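# Clip T-shirt onto hanger with two clothespins, stand

## Task

Fasten the T-shirt to the hanger using two clothespins, placing one on the left and one on the right of the hook and pressing each deep onto the hanger. At the end the shirt has to drape over both shoulders of the hanger, and the hanger has to be hung on the stand, ideally perpendicular to the stand's rod.

## Robot and tools

Robot: two arms, left_arm and right_arm, each ending in a parallel gripper. The scene frame has its origin at table-top height, halfway between the nominal arm bases; +z is up, +x points out across the table, and left_arm sits on the +y side (arm names do not match image sides). Calibrated bases in the scene frame: left_arm at (+0.040, +0.367, 0) m, quat_wxyz (+1.000, 0, 0, +0.020); right_arm at (-0.010, -0.286, +0.021) m, quat_wxyz (+1.000, 0, 0, -0.001). Both have up = (0, 0, +1.000) in their own frame.

Frames: every hand pose, velocity, target and offset for an arm, plus its wrist camera pose, is expressed in that arm's own base frame. Fixed cameras and the table use the scene frame. Gripper fingers extend along the gripper's +z and separate along its y. end_effector_position is the spot between the pads, roughly 1 cm short of the fingertips. Printed positions and orientations may be off by a few centimetres, more when reaching far.

Row layout (shared by execute_actions and move): 14 numbers, each in [-1, 1], always both arms: left_arm dx, dy, dz, rx, ry, rz, opening, then right_arm in the same seven. dx..rz are an offset (not a pose) from that arm's Hand target as it stood when the action or move began, along its base axes; 1.0 equals 0.6 m or 180 degrees. rx, ry, rz form a single rotation vector, turning about the Hand target's position. A translation longer than 1.0 gets scaled down along its direction. opening is absolute: +1 fully open (0.094 m), -1 shut. Sending the same offset again moves further. Six zeros re-command the current Hand target. Every call must carry each gripper's wanted opening; 0 means half-closed, so resend the present value to keep it.

execute_actions(actions, cameras): actions is a list of actions; each action is up to 15 rows, one per 1/30 s control step, and if shorter its final row is held for the remaining steps of 15. All rows of an action count from the action's starting Hand target. An empty list just reports state and images. cameras chooses images: omitted/null/["all"] gives all, [] none; an unknown name voids the call.

move(target, speed, blend, opening_speed, blocking, cameras): drives each gripper on a straight path. target is one row or up to 15 rows, all counted from the same starting Hand targets, sharing a 10 s cap. speed is path top speed in m/s, 0.002 to 2.9, default 0.25 (rotation up to twice that in rad/s); one value or one per target. blend (m) rounds corners between listed targets; default 0 stops at each. opening_speed sets how fast openings change, per second on the -1..+1 scale, at least 0.2; use a low value to close gently. blocking=false returns after about 0.5 s while the move continues. Paths do not avoid obstacles or the other arm; grippers lag and can overshoot, especially fast or with the arm near straight. Keep paths away from an arm's own base, which can flip its shoulder. The result adds a "move:" line: done (at rest within 10 mm and 2 degrees), off_target, moving, held (a check withheld steps or the clearance check halted things) or fault, plus limits such as paced (pose clipped) or held. Neither done nor off_target proves contact or its absence.

wait(seconds 0 to 10): lets time pass holding commands; a running move keeps going. stop(): brakes a running move, needing some distance. zoom_image(camera, region=[x0, y0, x1, y1]): pixel box from top-left, at most 504 by 504, on that camera's latest image; camera one of cam_head_left, cam_head_right, cam_high, cam_low, cam_left_wrist, cam_right_wrist (all 672x504). finished_scene(scene=1): ends it for good; the result should remain without the robot.

Reading results: Hand target is the last commanded pose after clipping (orientation is clipped to within 40 degrees of the measured one each step). The gripper may rest a centimetre or more away from it from friction or weight; the next command, even zeros, re-requests it, and you can add the remaining gap as an offset. grip_measured uses the opening scale and may read up to about 2.5 mm wide when empty and narrower than a squeezed part; it tracks the command until force limit, so it shows no touch. Pads squeeze about 50 to 64 N each. grip_effort_nm is motor effort, negative closing, not pad force. Joint torques carry offsets and noise; joints 1 to 3 wrap at ±28 N m. "within noise" on Joint velocities means still. Step readings list positions for action calls only. Joint ranges (rad): waist -2.618 to 3.054, shoulder 0.000 to 3.142, elbow 0.000 to 3.142 (straight at 2.901), wrist pitch -1.571 to 1.571, wrist yaw -1.571 to 1.571, wrist roll -2.094 to 2.094.

Avoid: dropping items or releasing moving ones, fast impacts, deep presses (a target beyond the contact presses harder; to end a push, command back past the gripper), arm-to-arm contact or grabbing the other arm's fingers (can fail the scene), and anything leaving the table. Loose objects may be nudged occasionally. Long holding, stretched arms or unreachable targets heat motors: MOTOR HOT at 75 °C, at 90 °C an OVER-TEMPERATURE FAULT folds that arm and disables it, and at 100 °C it goes limp.

Each tool is called in YAML: its name, and indented under it one key for each argument.

## Session

I'll start by looking at the scene from all cameras.

execute_actions:
  actions: []
  cameras: ["all"]

Scene clock: 0.00 s.
left_arm: end_effector_position=(+0.3805, +0.0160, +0.1344) grip_measured=+1.000 grip_effort_nm=n/a end_effector_quat_wxyz=(+0.653, -0.062, +0.753, +0.044) | right_arm: end_effector_position=(+0.3653, -0.0095, +0.1621) grip_measured=+1.000 grip_effort_nm=n/a end_effector_quat_wxyz=(+0.710, +0.047, +0.702, -0.030)
Joint positions: left_arm=[-0.054 1.494 0.257 1.091 -0.202 -0.045 0.094] | right_arm=[0.047 1.487 0.173 1.323 0.157 0.024 0.094]
Joint velocities: within noise
Joint torques (N m): no reading
Heat: left arm: 37 °C; right arm: 31 °C.
Hand target: left_arm +0.3828, +0.0160, +0.1434; +0.664, -0.064, +0.744, +0.042 | right_arm +0.3663, -0.0095, +0.1660; +0.713, +0.048, +0.699, -0.029
Tool commands: left_gripper/opening=+1.0 right_gripper/opening=+1.0

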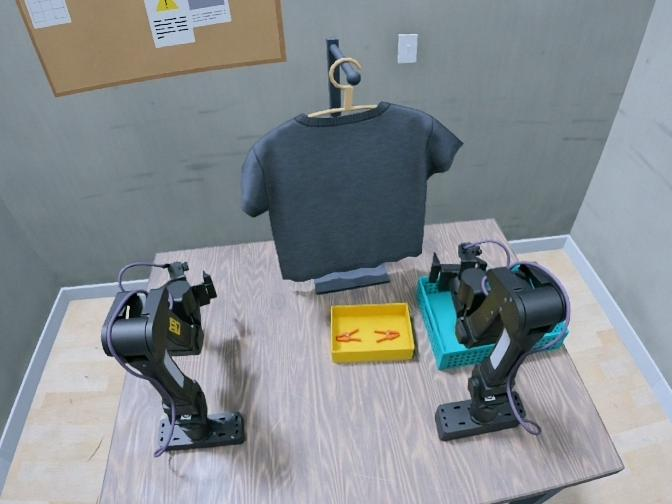

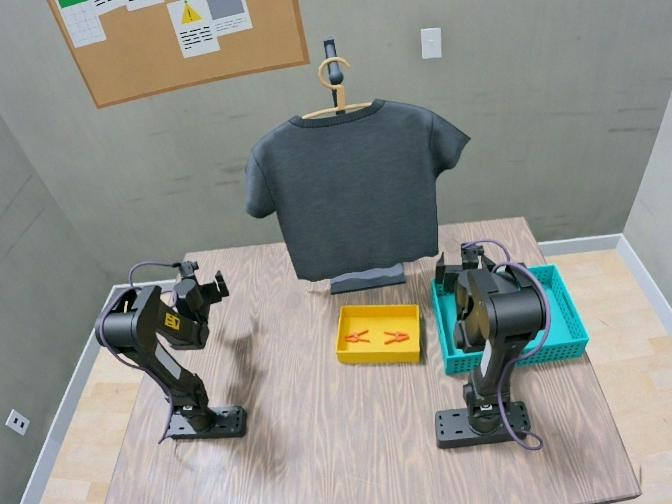

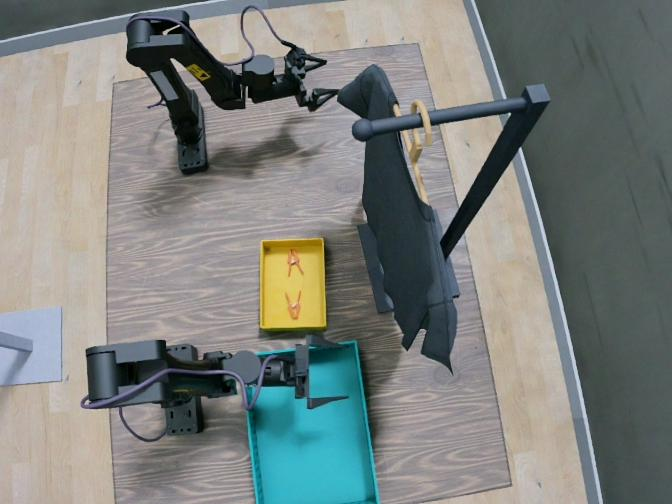

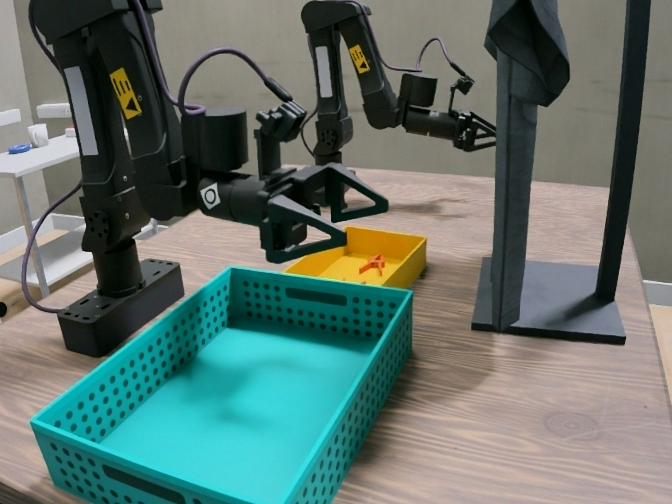

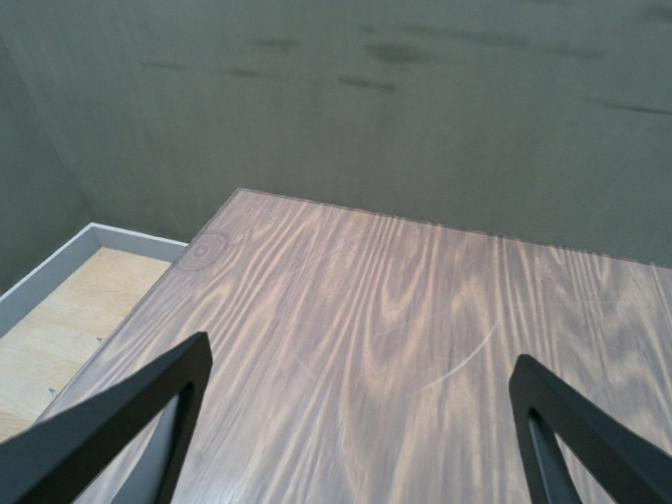

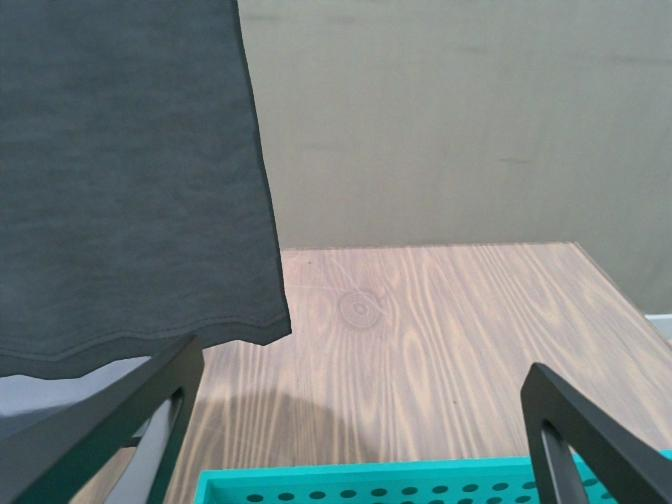

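zoom_image:
  camera: "cam_high"
  region: [240, 220, 350, 350]

zoom_image:
  camera: "cam_high"
  region: [310, 40, 570, 380]

zoom_image:
  camera: "cam_head_left"
  region: [230, 20, 480, 220]

zoom_image:
  camera: "cam_head_right"
  region: [230, 20, 480, 220]

zoom_image:
  camera: "cam_head_left"
  region: [320, 290, 430, 370]

Scaled by 3.877 from the camera's 672x504 image, which has a finer 960x720 frame.

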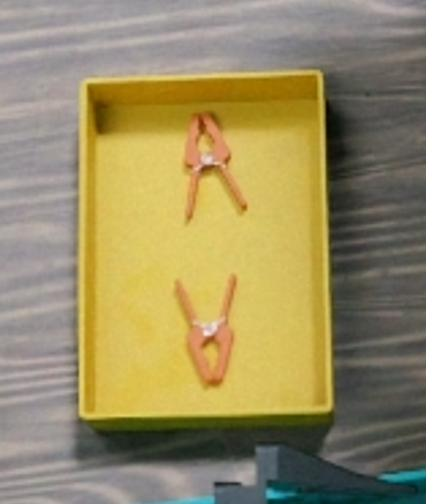

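Scaled by 1.482 from the camera's 672x504 image, which has a finer 960x720 frame.

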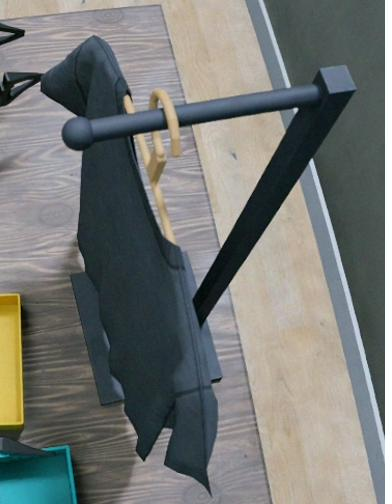

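Scaled by 2.016 from the camera's 672x504 image, which has a finer 960x720 frame.

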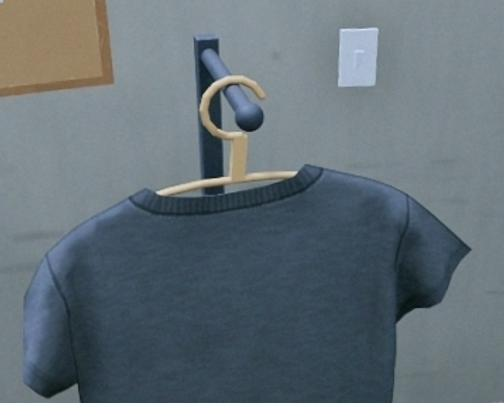

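Scaled by 2.016 from the camera's 672x504 image, which has a finer 960x720 frame.

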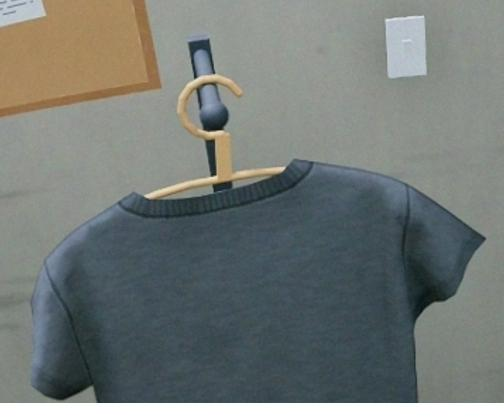

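Scaled by 4.582 from the camera's 672x504 image, which has a finer 960x720 frame.

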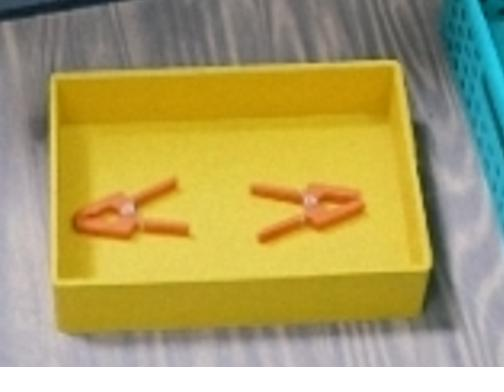

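zoom_image:
  camera: "cam_high"
  region: [275, 240, 310, 326]

zoom_image:
  camera: "cam_high"
  region: [350, 60, 450, 240]

zoom_image:
  camera: "cam_head_left"
  region: [290, 25, 410, 135]

zoom_image:
  camera: "cam_low"
  region: [440, 0, 672, 350]

Scaled by 5.860 from the camera's 672x504 image, which has a finer 960x720 frame.

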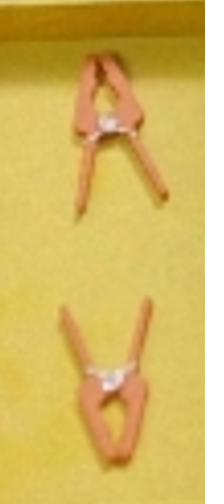

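Scaled by 2.800 from the camera's 672x504 image, which has a finer 960x720 frame.

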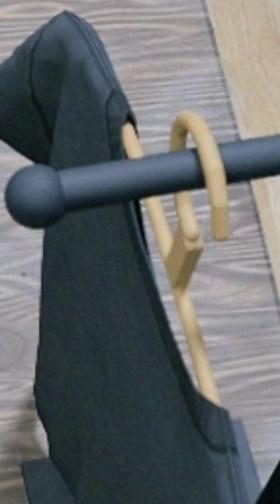

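Scaled by 4.200 from the camera's 672x504 image, which has a finer 960x720 frame.

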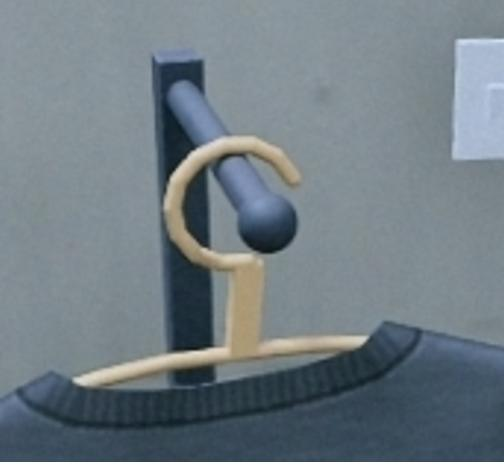

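Scaled by 1.440 from the camera's 672x504 image, which has a finer 960x720 frame.

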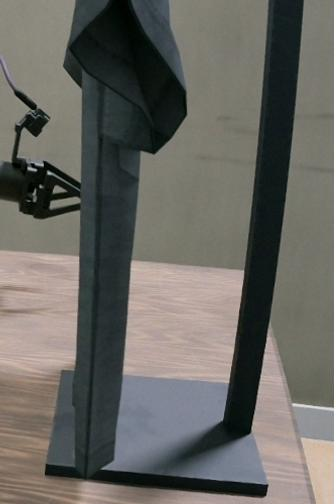

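zoom_image:
  camera: "cam_high"
  region: [110, 0, 370, 190]

zoom_image:
  camera: "cam_high"
  region: [70, 320, 370, 460]

zoom_image:
  camera: "cam_head_left"
  region: [100, 240, 260, 470]

zoom_image:
  camera: "cam_head_left"
  region: [410, 230, 590, 450]

Scaled by 1.938 from the camera's 672x504 image, which has a finer 960x720 frame.

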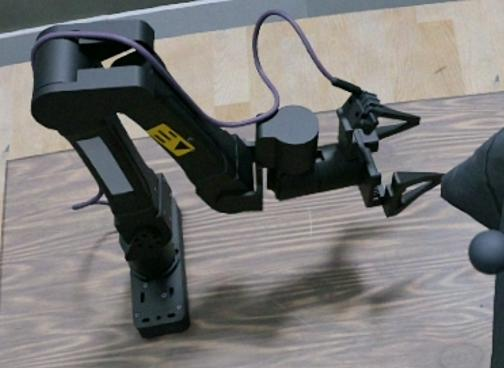

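Scaled by 1.680 from the camera's 672x504 image, which has a finer 960x720 frame.

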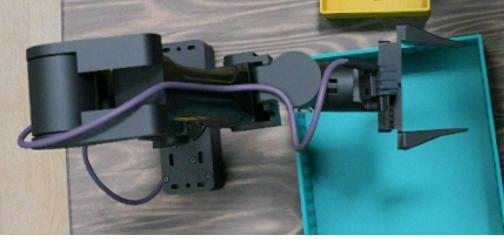

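Scaled by 2.191 from the camera's 672x504 image, which has a finer 960x720 frame.

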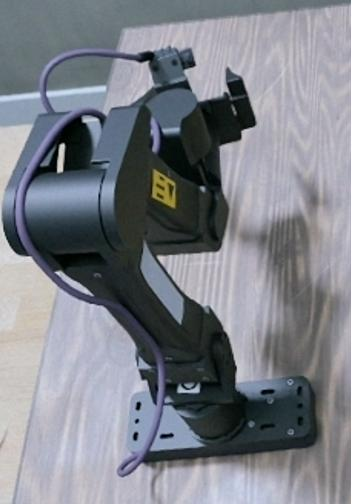

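Scaled by 2.291 from the camera's 672x504 image, which has a finer 960x720 frame.

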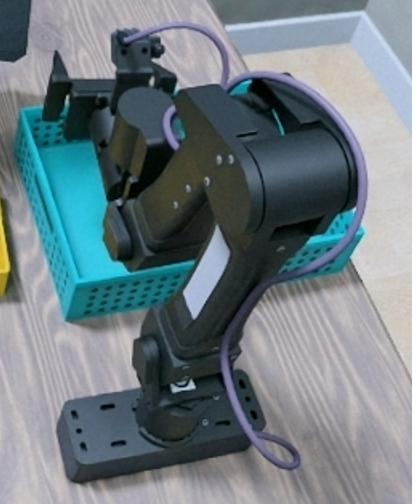

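move:
  target: [-0.2722, -0.7218, 0.0, 0.3509, 0.3826, -0.4532, 0.3, 0, 0, 0, 0, 0, 0, 1.0]
  speed: 0.35
  cameras: ["cam_high", "cam_left_wrist", "cam_head_left", "cam_head_right"]

Scene clock: 203.30 s.
left_arm: end_effector_position=(+0.2215, -0.4140, +0.1399) grip_measured=+0.303 grip_effort_nm=-0.208 end_effector_quat_wxyz=(+0.050, +0.718, +0.694, -0.006) | right_arm: end_effector_position=(+0.3653, -0.0095, +0.1621) grip_measured=+1.000 grip_effort_nm=-0.037 end_effector_quat_wxyz=(+0.710, +0.047, +0.702, -0.030)
Joint positions: left_arm=[-1.088 2.353 2.441 -1.559 -0.016 0.518 0.061] | right_arm=[0.047 1.487 0.173 1.323 0.157 0.024 0.094]
Joint velocities: within noise
Joint torques (N m): left_arm=[-0.12 -9.85 7.47 0.35 0.17 0.01] | right_arm=[-0.01 -3.49 4.3 1.96 0.05 0.01]
Heat: left arm: 37 °C; right arm: 35 °C.
Hand target: left_arm +0.2193, -0.4171, +0.1433; +0.000, +0.722, +0.692, +0.000 | right_arm +0.3663, -0.0095, +0.1660; +0.713, +0.048, +0.699, -0.029
Off the commanded pose: left_arm 0.005 m, 6 deg | right_arm 0.004 m, 1 deg.
joint sent to its limit (left arm) — joint 4 (wrist pitch), lower limit. The joint targets are off in orientation, not in position.
move: off_target (left_arm)
Images, in order (width x height): cam_head_left 672x504, cam_head_right 672x504, cam_high 672x504, cam_left_wrist 672x504.

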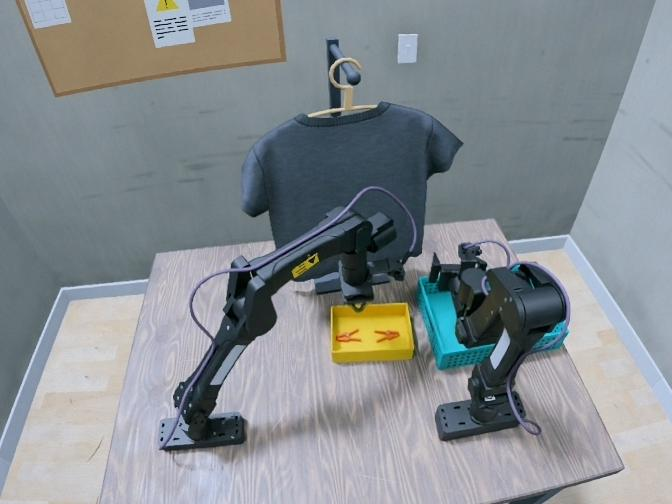

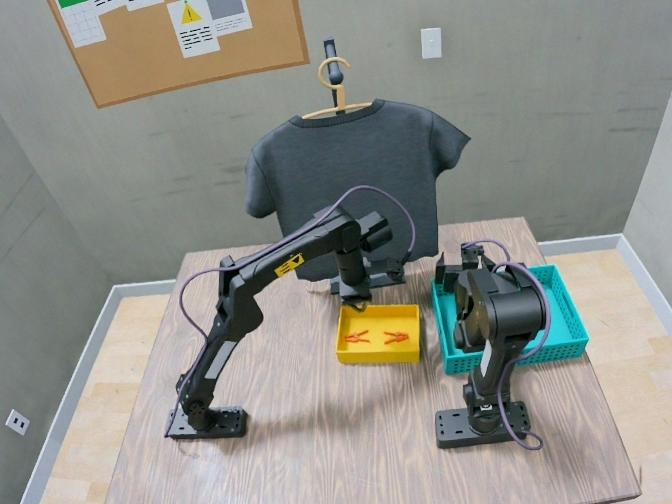

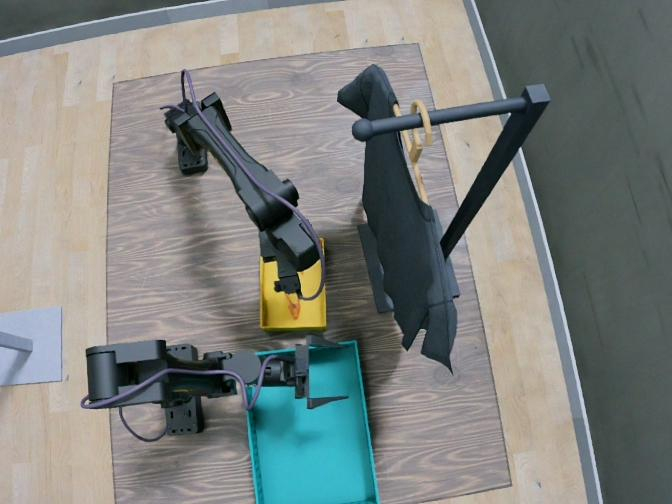

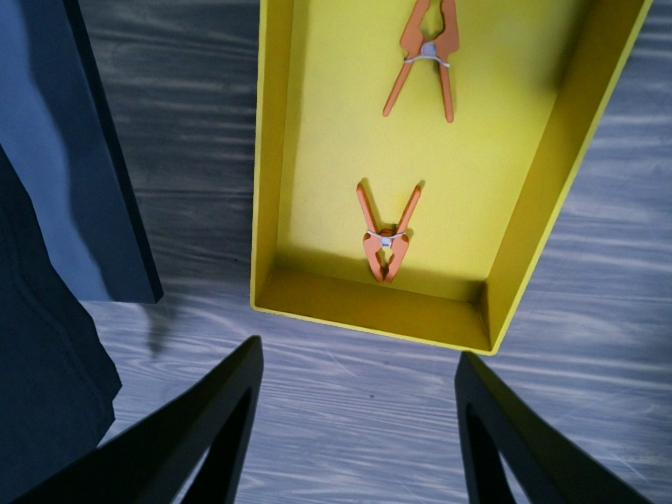

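zoom_image:
  camera: "cam_high"
  region: [230, 200, 360, 350]

zoom_image:
  camera: "cam_head_left"
  region: [310, 220, 440, 370]

zoom_image:
  camera: "cam_left_wrist"
  region: [230, 0, 520, 400]

Scaled by 3.360 from the camera's 672x504 image, which has a finer 960x720 frame.

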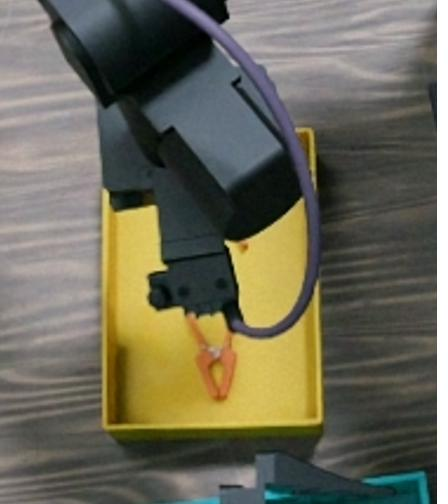

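Scaled by 3.360 from the camera's 672x504 image, which has a finer 960x720 frame.

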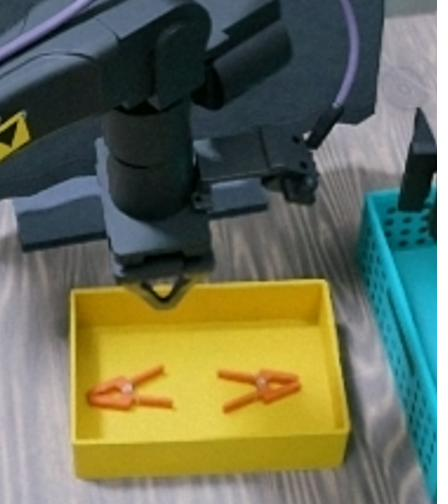

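Scaled by 1.260 from the camera's 672x504 image, which has a finer 960x720 frame.

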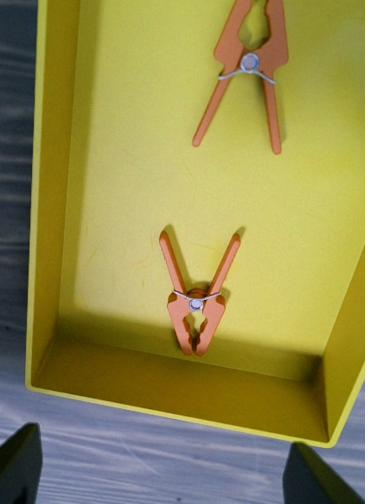

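move:
  target: [0.0, -0.003, -0.1388, 0, 0, 0, 0.3, 0, 0, 0, 0, 0, 0, 1.0]
  speed: 0.2
  cameras: ["cam_high", "cam_left_wrist", "cam_head_left", "cam_head_right", "cam_low"]

zoom_image:
  camera: "cam_left_wrist"
  region: [180, 120, 560, 504]

zoom_image:
  camera: "cam_head_left"
  region: [310, 270, 430, 370]

Scene clock: 225.87 s.
left_arm: end_effector_position=(+0.2199, -0.4113, +0.0592) grip_measured=+0.303 grip_effort_nm=-0.193 end_effector_quat_wxyz=(-0.010, +0.720, +0.694, +0.011) | right_arm: end_effector_position=(+0.3653, -0.0095, +0.1621) grip_measured=+1.000 grip_effort_nm=-0.037 end_effector_quat_wxyz=(+0.710, +0.047, +0.702, -0.030)
Joint positions: left_arm=[-1.088 2.439 2.272 -1.429 -0.016 0.519 0.061] | right_arm=[0.047 1.487 0.173 1.323 0.157 0.024 0.094]
Joint velocities: within noise
Joint torques (N m): left_arm=[-0.06 -10.74 5.72 0.51 0.11 0] | right_arm=[0.13 -3.69 4.29 1.96 0.02 -0.01]
Heat: left arm: 38 °C; right arm: 36 °C.
Hand target: left_arm +0.2194, -0.4189, +0.0602; +0.000, +0.722, +0.692, +0.000 | right_arm +0.3663, -0.0095, +0.1660; +0.713, +0.048, +0.699, -0.029
Off the commanded pose: left_arm 0.008 m, 2 deg | right_arm 0.004 m, 1 deg.
move: done
Images, in order (width x height): cam_head_left 672x504, cam_head_right 672x504, cam_high 672x504, cam_low 672x504, cam_left_wrist 672x504.

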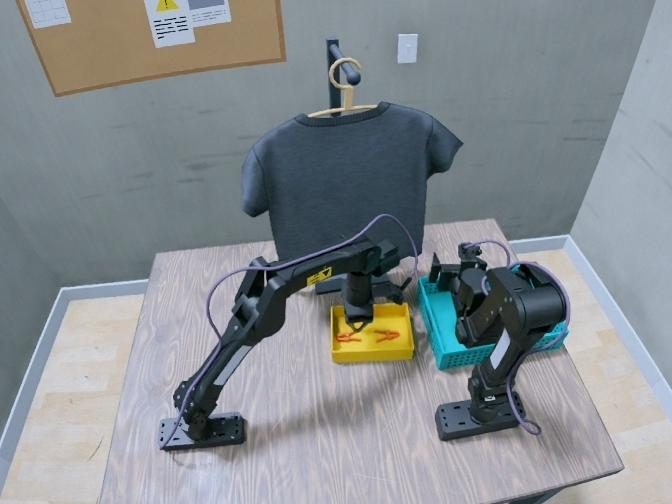

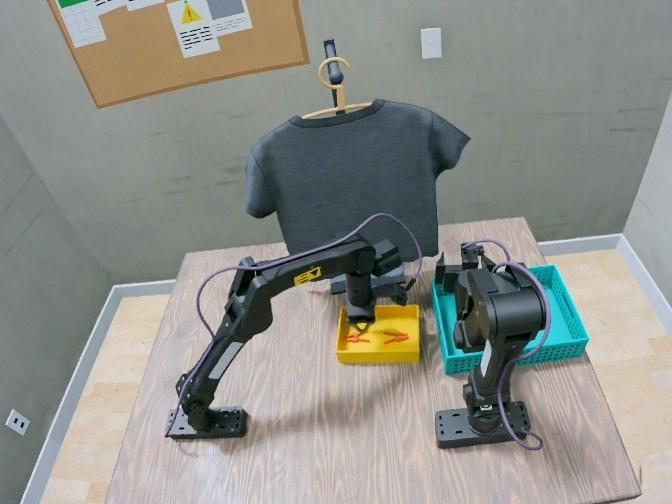

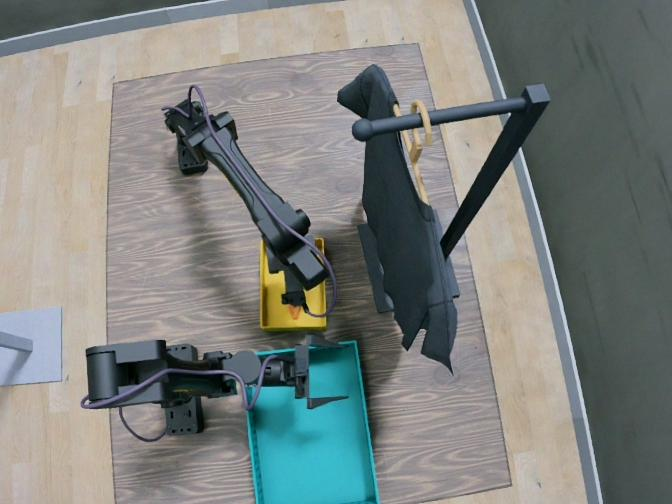

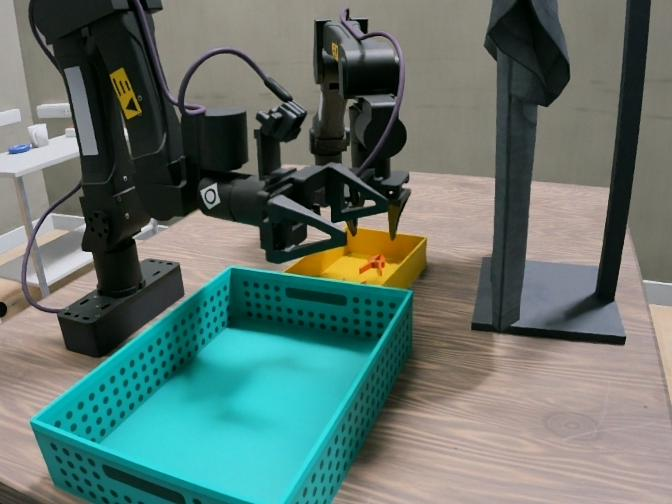

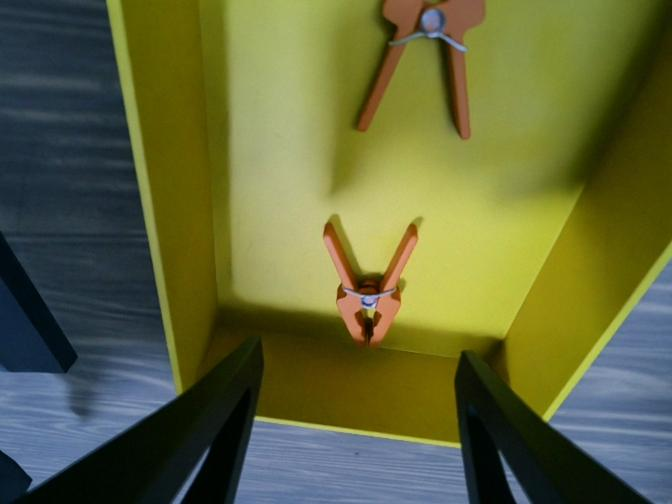

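Scaled by 1.312 from the camera's 672x504 image, which has a finer 960x720 frame.

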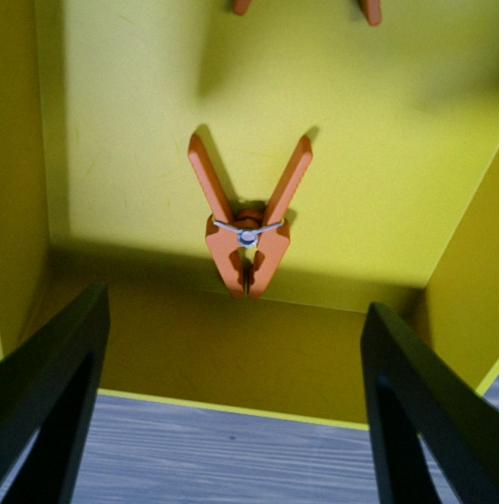

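Scaled by 4.200 from the camera's 672x504 image, which has a finer 960x720 frame.

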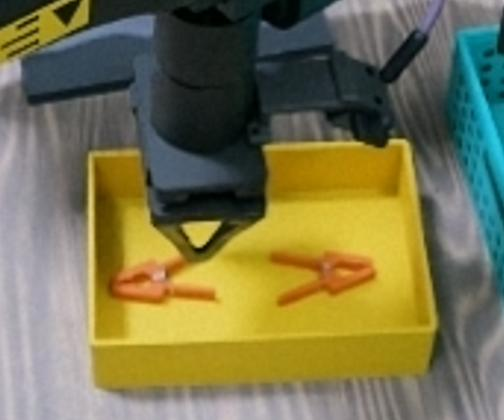

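zoom_image:
  camera: "cam_head_left"
  region: [330, 300, 390, 345]

zoom_image:
  camera: "cam_head_right"
  region: [330, 300, 420, 367]

zoom_image:
  camera: "cam_low"
  region: [280, 160, 440, 290]

Scaled by 8.400 from the camera's 672x504 image, which has a finer 960x720 frame.

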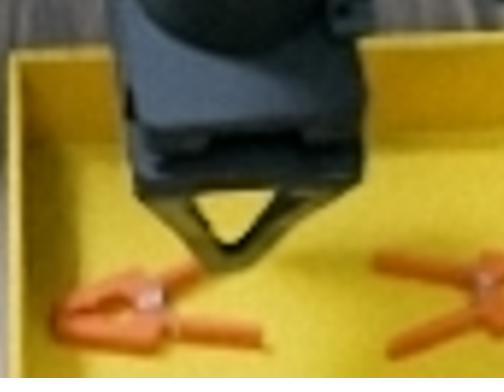

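Scaled by 5.600 from the camera's 672x504 image, which has a finer 960x720 frame.

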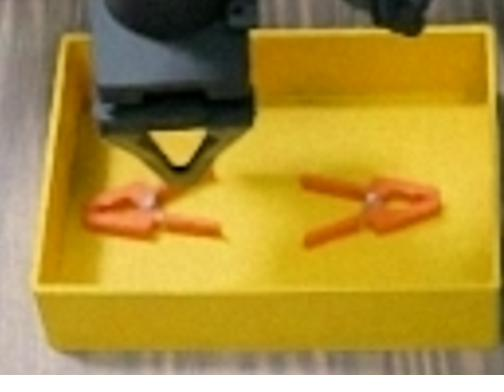

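Scaled by 3.150 from the camera's 672x504 image, which has a finer 960x720 frame.

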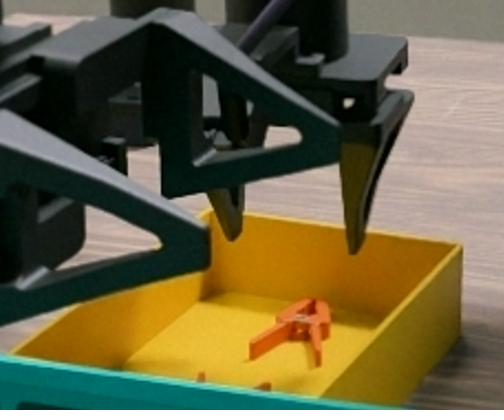

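move:
  target: [0.0, -0.0112, -0.07, 0, 0, 0, 0.3, 0, 0, 0, 0, 0, 0, 1.0]
  speed: 0.12
  cameras: ["cam_high", "cam_left_wrist", "cam_head_left", "cam_low"]

zoom_image:
  camera: "cam_low"
  region: [280, 180, 440, 300]

zoom_image:
  camera: "cam_head_left"
  region: [320, 300, 420, 365]

Scene clock: 261.83 s.
left_arm: end_effector_position=(+0.2237, -0.4187, +0.0231) grip_measured=+0.303 grip_effort_nm=-0.198 end_effector_quat_wxyz=(-0.003, +0.720, +0.694, +0.009) | right_arm: end_effector_position=(+0.3653, -0.0095, +0.1621) grip_measured=+1.000 grip_effort_nm=-0.037 end_effector_quat_wxyz=(+0.710, +0.047, +0.702, -0.030)
Joint positions: left_arm=[-1.088 2.463 2.173 -1.291 -0.015 0.519 0.061] | right_arm=[0.047 1.487 0.173 1.323 0.157 0.024 0.094]
Joint velocities: within noise
Joint torques (N m): left_arm=[-0.58 -10.36 5.22 0.49 0.14 -0.05] | right_arm=[-0.02 -3.56 4.27 1.94 0 0]
Heat: left arm: 40 °C; right arm: 36 °C.
Hand target: left_arm +0.2193, -0.4256, +0.0181; +0.000, +0.722, +0.692, +0.000 | right_arm +0.3663, -0.0095, +0.1660; +0.713, +0.048, +0.699, -0.029
Off the commanded pose: left_arm 0.010 m, 1 deg | right_arm 0.004 m, 1 deg.
move: done
Images, in order (width x height): cam_head_left 672x504, cam_high 672x504, cam_low 672x504, cam_left_wrist 672x504.

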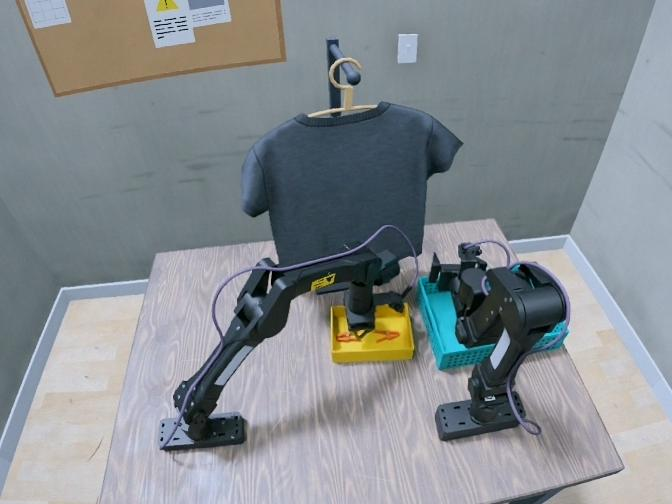

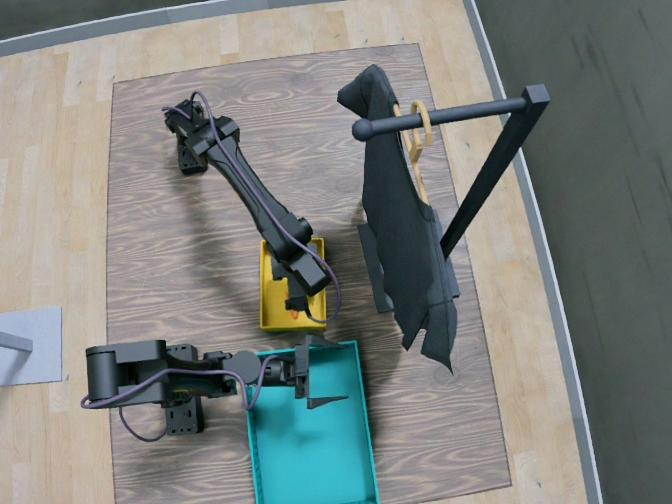

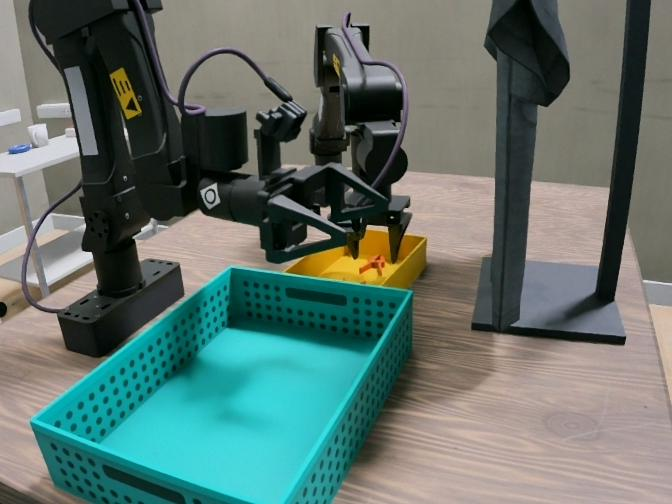

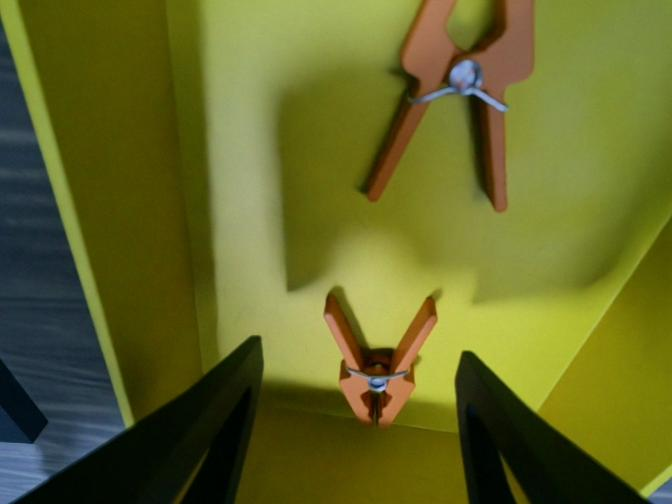

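Scaled by 3.150 from the camera's 672x504 image, which has a finer 960x720 frame.

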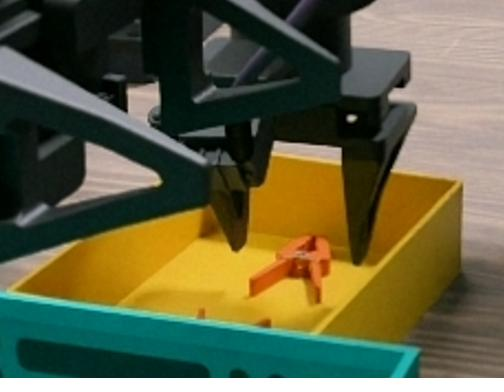

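Scaled by 5.040 from the camera's 672x504 image, which has a finer 960x720 frame.

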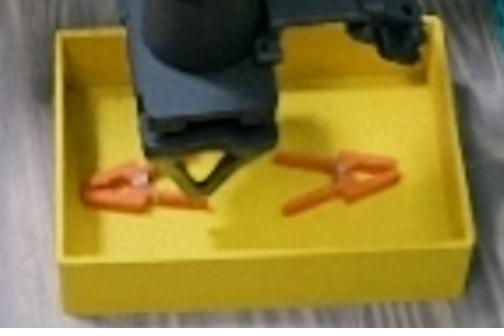

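move:
  target: [-0.0100, 0.0, -0.0155, 0, 0, 0, 0.3, 0, 0, 0, 0, 0, 0, 1.0]
  speed: 0.1
  cameras: ["cam_left_wrist", "cam_low"]

zoom_image:
  camera: "cam_left_wrist"
  region: [220, 250, 520, 480]

zoom_image:
  camera: "cam_low"
  region: [320, 200, 420, 290]

Scene clock: 272.23 s.
left_arm: end_effector_position=(+0.2169, -0.4194, +0.0102) grip_measured=+0.303 grip_effort_nm=-0.198 end_effector_quat_wxyz=(-0.006, +0.721, +0.693, +0.010) | right_arm: end_effector_position=(+0.3653, -0.0095, +0.1621) grip_measured=+1.000 grip_effort_nm=-0.037 end_effector_quat_wxyz=(+0.710, +0.047, +0.702, -0.030)
Joint positions: left_arm=[-1.101 2.463 2.121 -1.246 -0.015 0.509 0.061] | right_arm=[0.047 1.487 0.173 1.323 0.157 0.024 0.094]
Joint velocities: within noise
Joint torques (N m): left_arm=[-0.53 -11.15 5.03 0.45 0.18 -0.03] | right_arm=[0.01 -3.69 4.31 1.94 0.03 0.01]
Heat: left arm: 38 °C; right arm: 36 °C.
Hand target: left_arm +0.2135, -0.4256, +0.0088; +0.000, +0.721, +0.692, +0.000 | right_arm +0.3663, -0.0095, +0.1660; +0.713, +0.048, +0.699, -0.029
Off the commanded pose: left_arm 0.007 m, 1 deg | right_arm 0.004 m, 1 deg.
move: done
Images, in order (width x height): cam_low 672x504, cam_left_wrist 672x504.

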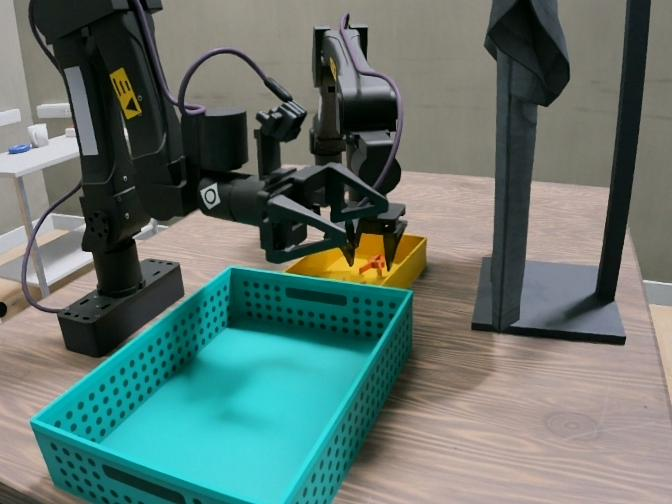

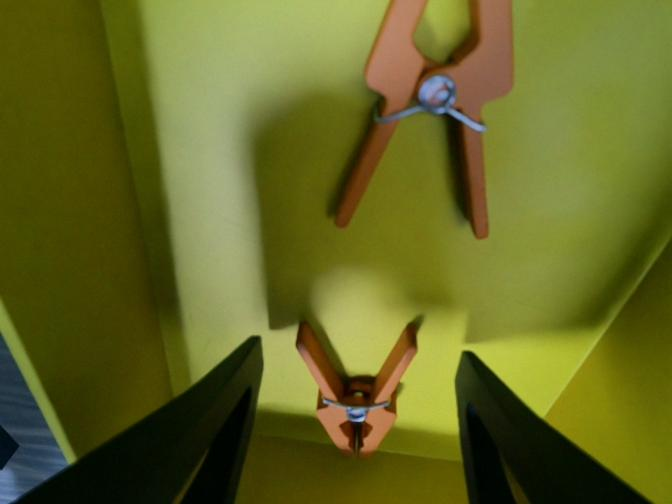

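Scaled by 1.680 from the camera's 672x504 image, which has a finer 960x720 frame.

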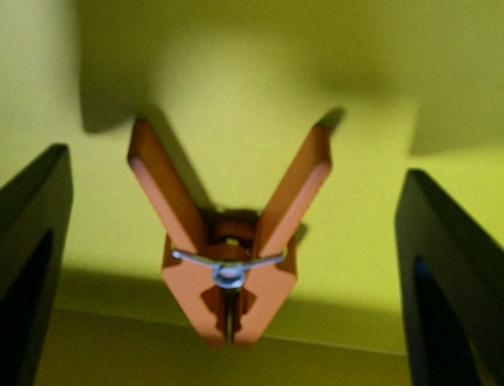

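Scaled by 5.040 from the camera's 672x504 image, which has a finer 960x720 frame.

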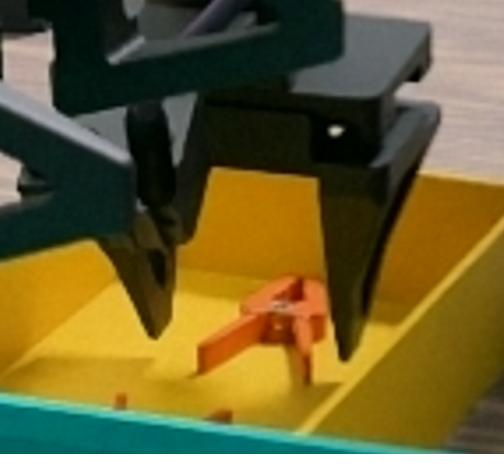

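move:
  target: [0.0, 0.0, -0.0085, 0, 0, 0, 0.3, 0, 0, 0, 0, 0, 0, 1.0]
  speed: 0.1
  cameras: ["cam_left_wrist", "cam_low", "cam_head_left", "cam_head_right"]

zoom_image:
  camera: "cam_head_left"
  region: [325, 305, 400, 361]

zoom_image:
  camera: "cam_head_right"
  region: [330, 305, 405, 361]

zoom_image:
  camera: "cam_left_wrist"
  region: [220, 250, 520, 480]

zoom_image:
  camera: "cam_low"
  region: [320, 210, 420, 290]

Scene clock: 343.57 s.
left_arm: end_effector_position=(+0.2171, -0.4197, +0.0065) grip_measured=+0.303 grip_effort_nm=-0.203 end_effector_quat_wxyz=(-0.004, +0.721, +0.693, +0.009) | right_arm: end_effector_position=(+0.3653, -0.0095, +0.1621) grip_measured=+1.000 grip_effort_nm=-0.042 end_effector_quat_wxyz=(+0.710, +0.047, +0.702, -0.030)
Joint positions: left_arm=[-1.101 2.463 2.107 -1.228 -0.015 0.509 0.061] | right_arm=[0.047 1.487 0.173 1.323 0.157 0.024 0.094]
Joint velocities: within noise
Joint torques (N m): left_arm=[-0.53 -10.92 4.83 0.49 0.13 -0.08] | right_arm=[0.01 -3.49 4.31 1.94 0.05 0.03]
Heat: left arm: 37 °C; right arm: 37 °C.
Hand target: left_arm +0.2135, -0.4255, +0.0037; +0.000, +0.721, +0.692, +0.000 | right_arm +0.3663, -0.0095, +0.1660; +0.713, +0.048, +0.699, -0.029
Off the commanded pose: left_arm 0.007 m, 1 deg | right_arm 0.004 m, 1 deg.
move: done
Images, in order (width x height): cam_head_left 672x504, cam_head_right 672x504, cam_low 672x504, cam_left_wrist 672x504.

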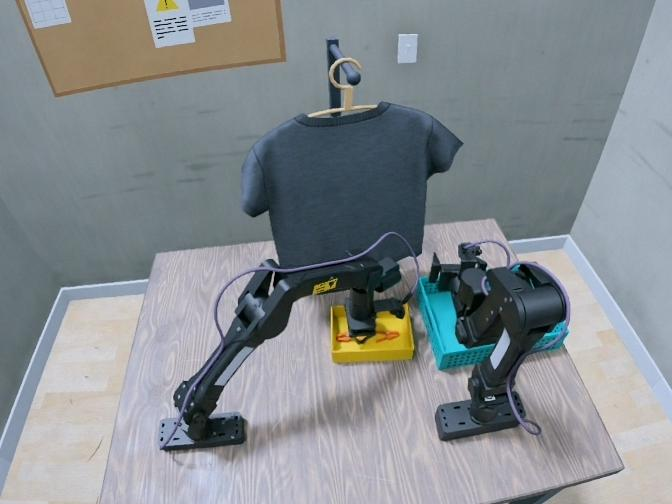

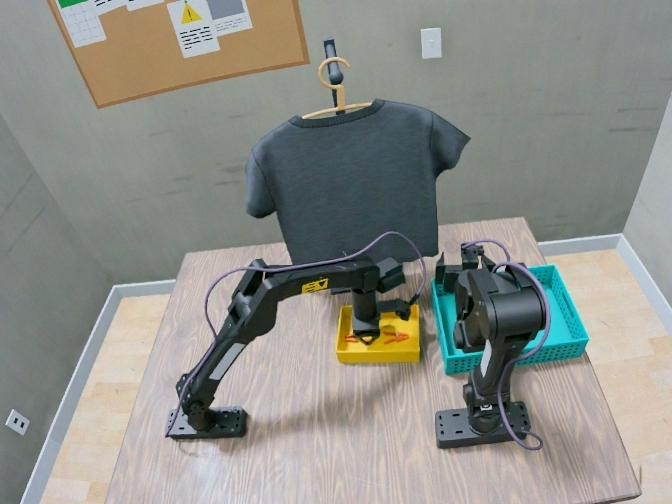

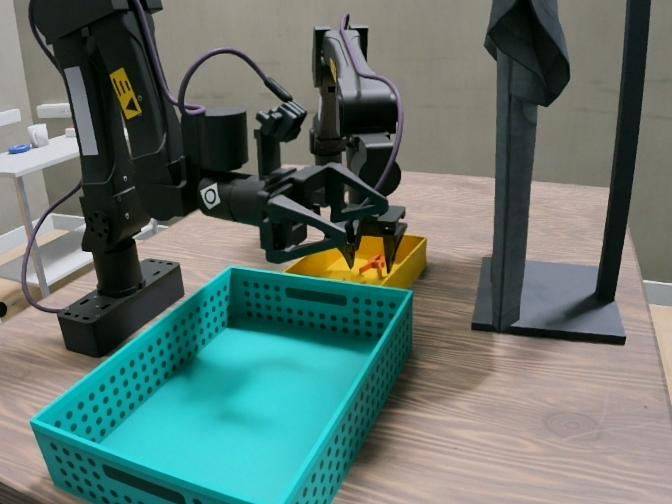

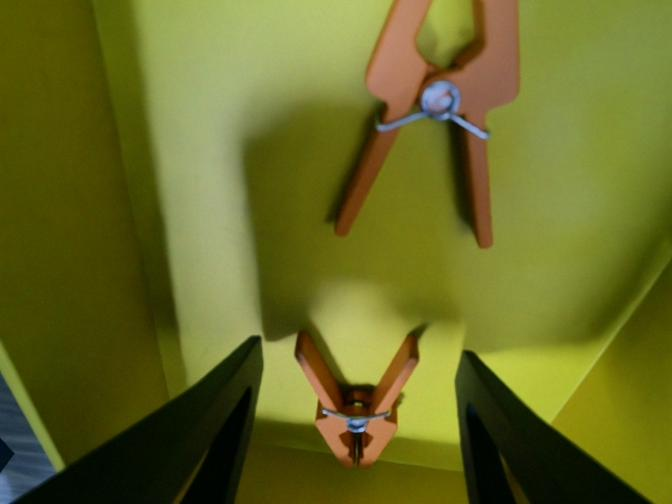

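Scaled by 6.720 from the camera's 672x504 image, which has a finer 960x720 frame.

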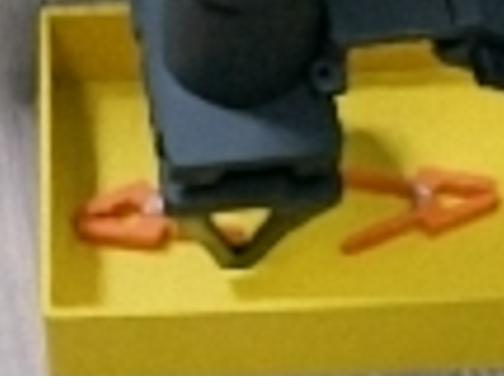

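Scaled by 6.720 from the camera's 672x504 image, which has a finer 960x720 frame.

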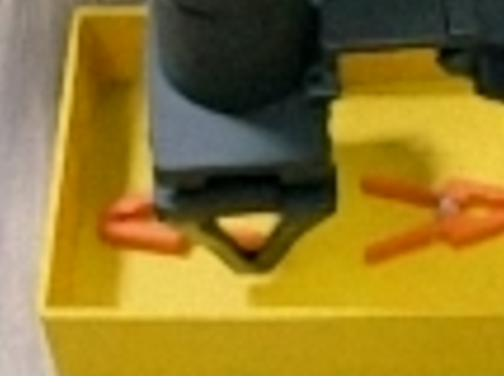

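Scaled by 1.680 from the camera's 672x504 image, which has a finer 960x720 frame.

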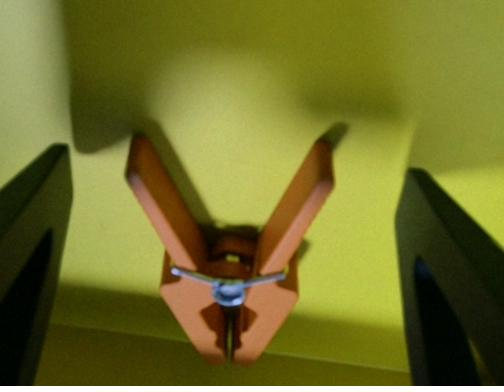

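Scaled by 5.040 from the camera's 672x504 image, which has a finer 960x720 frame.

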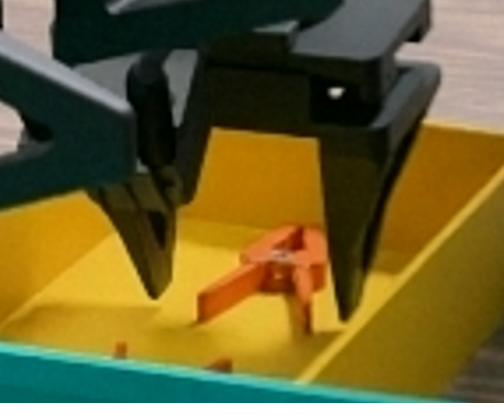

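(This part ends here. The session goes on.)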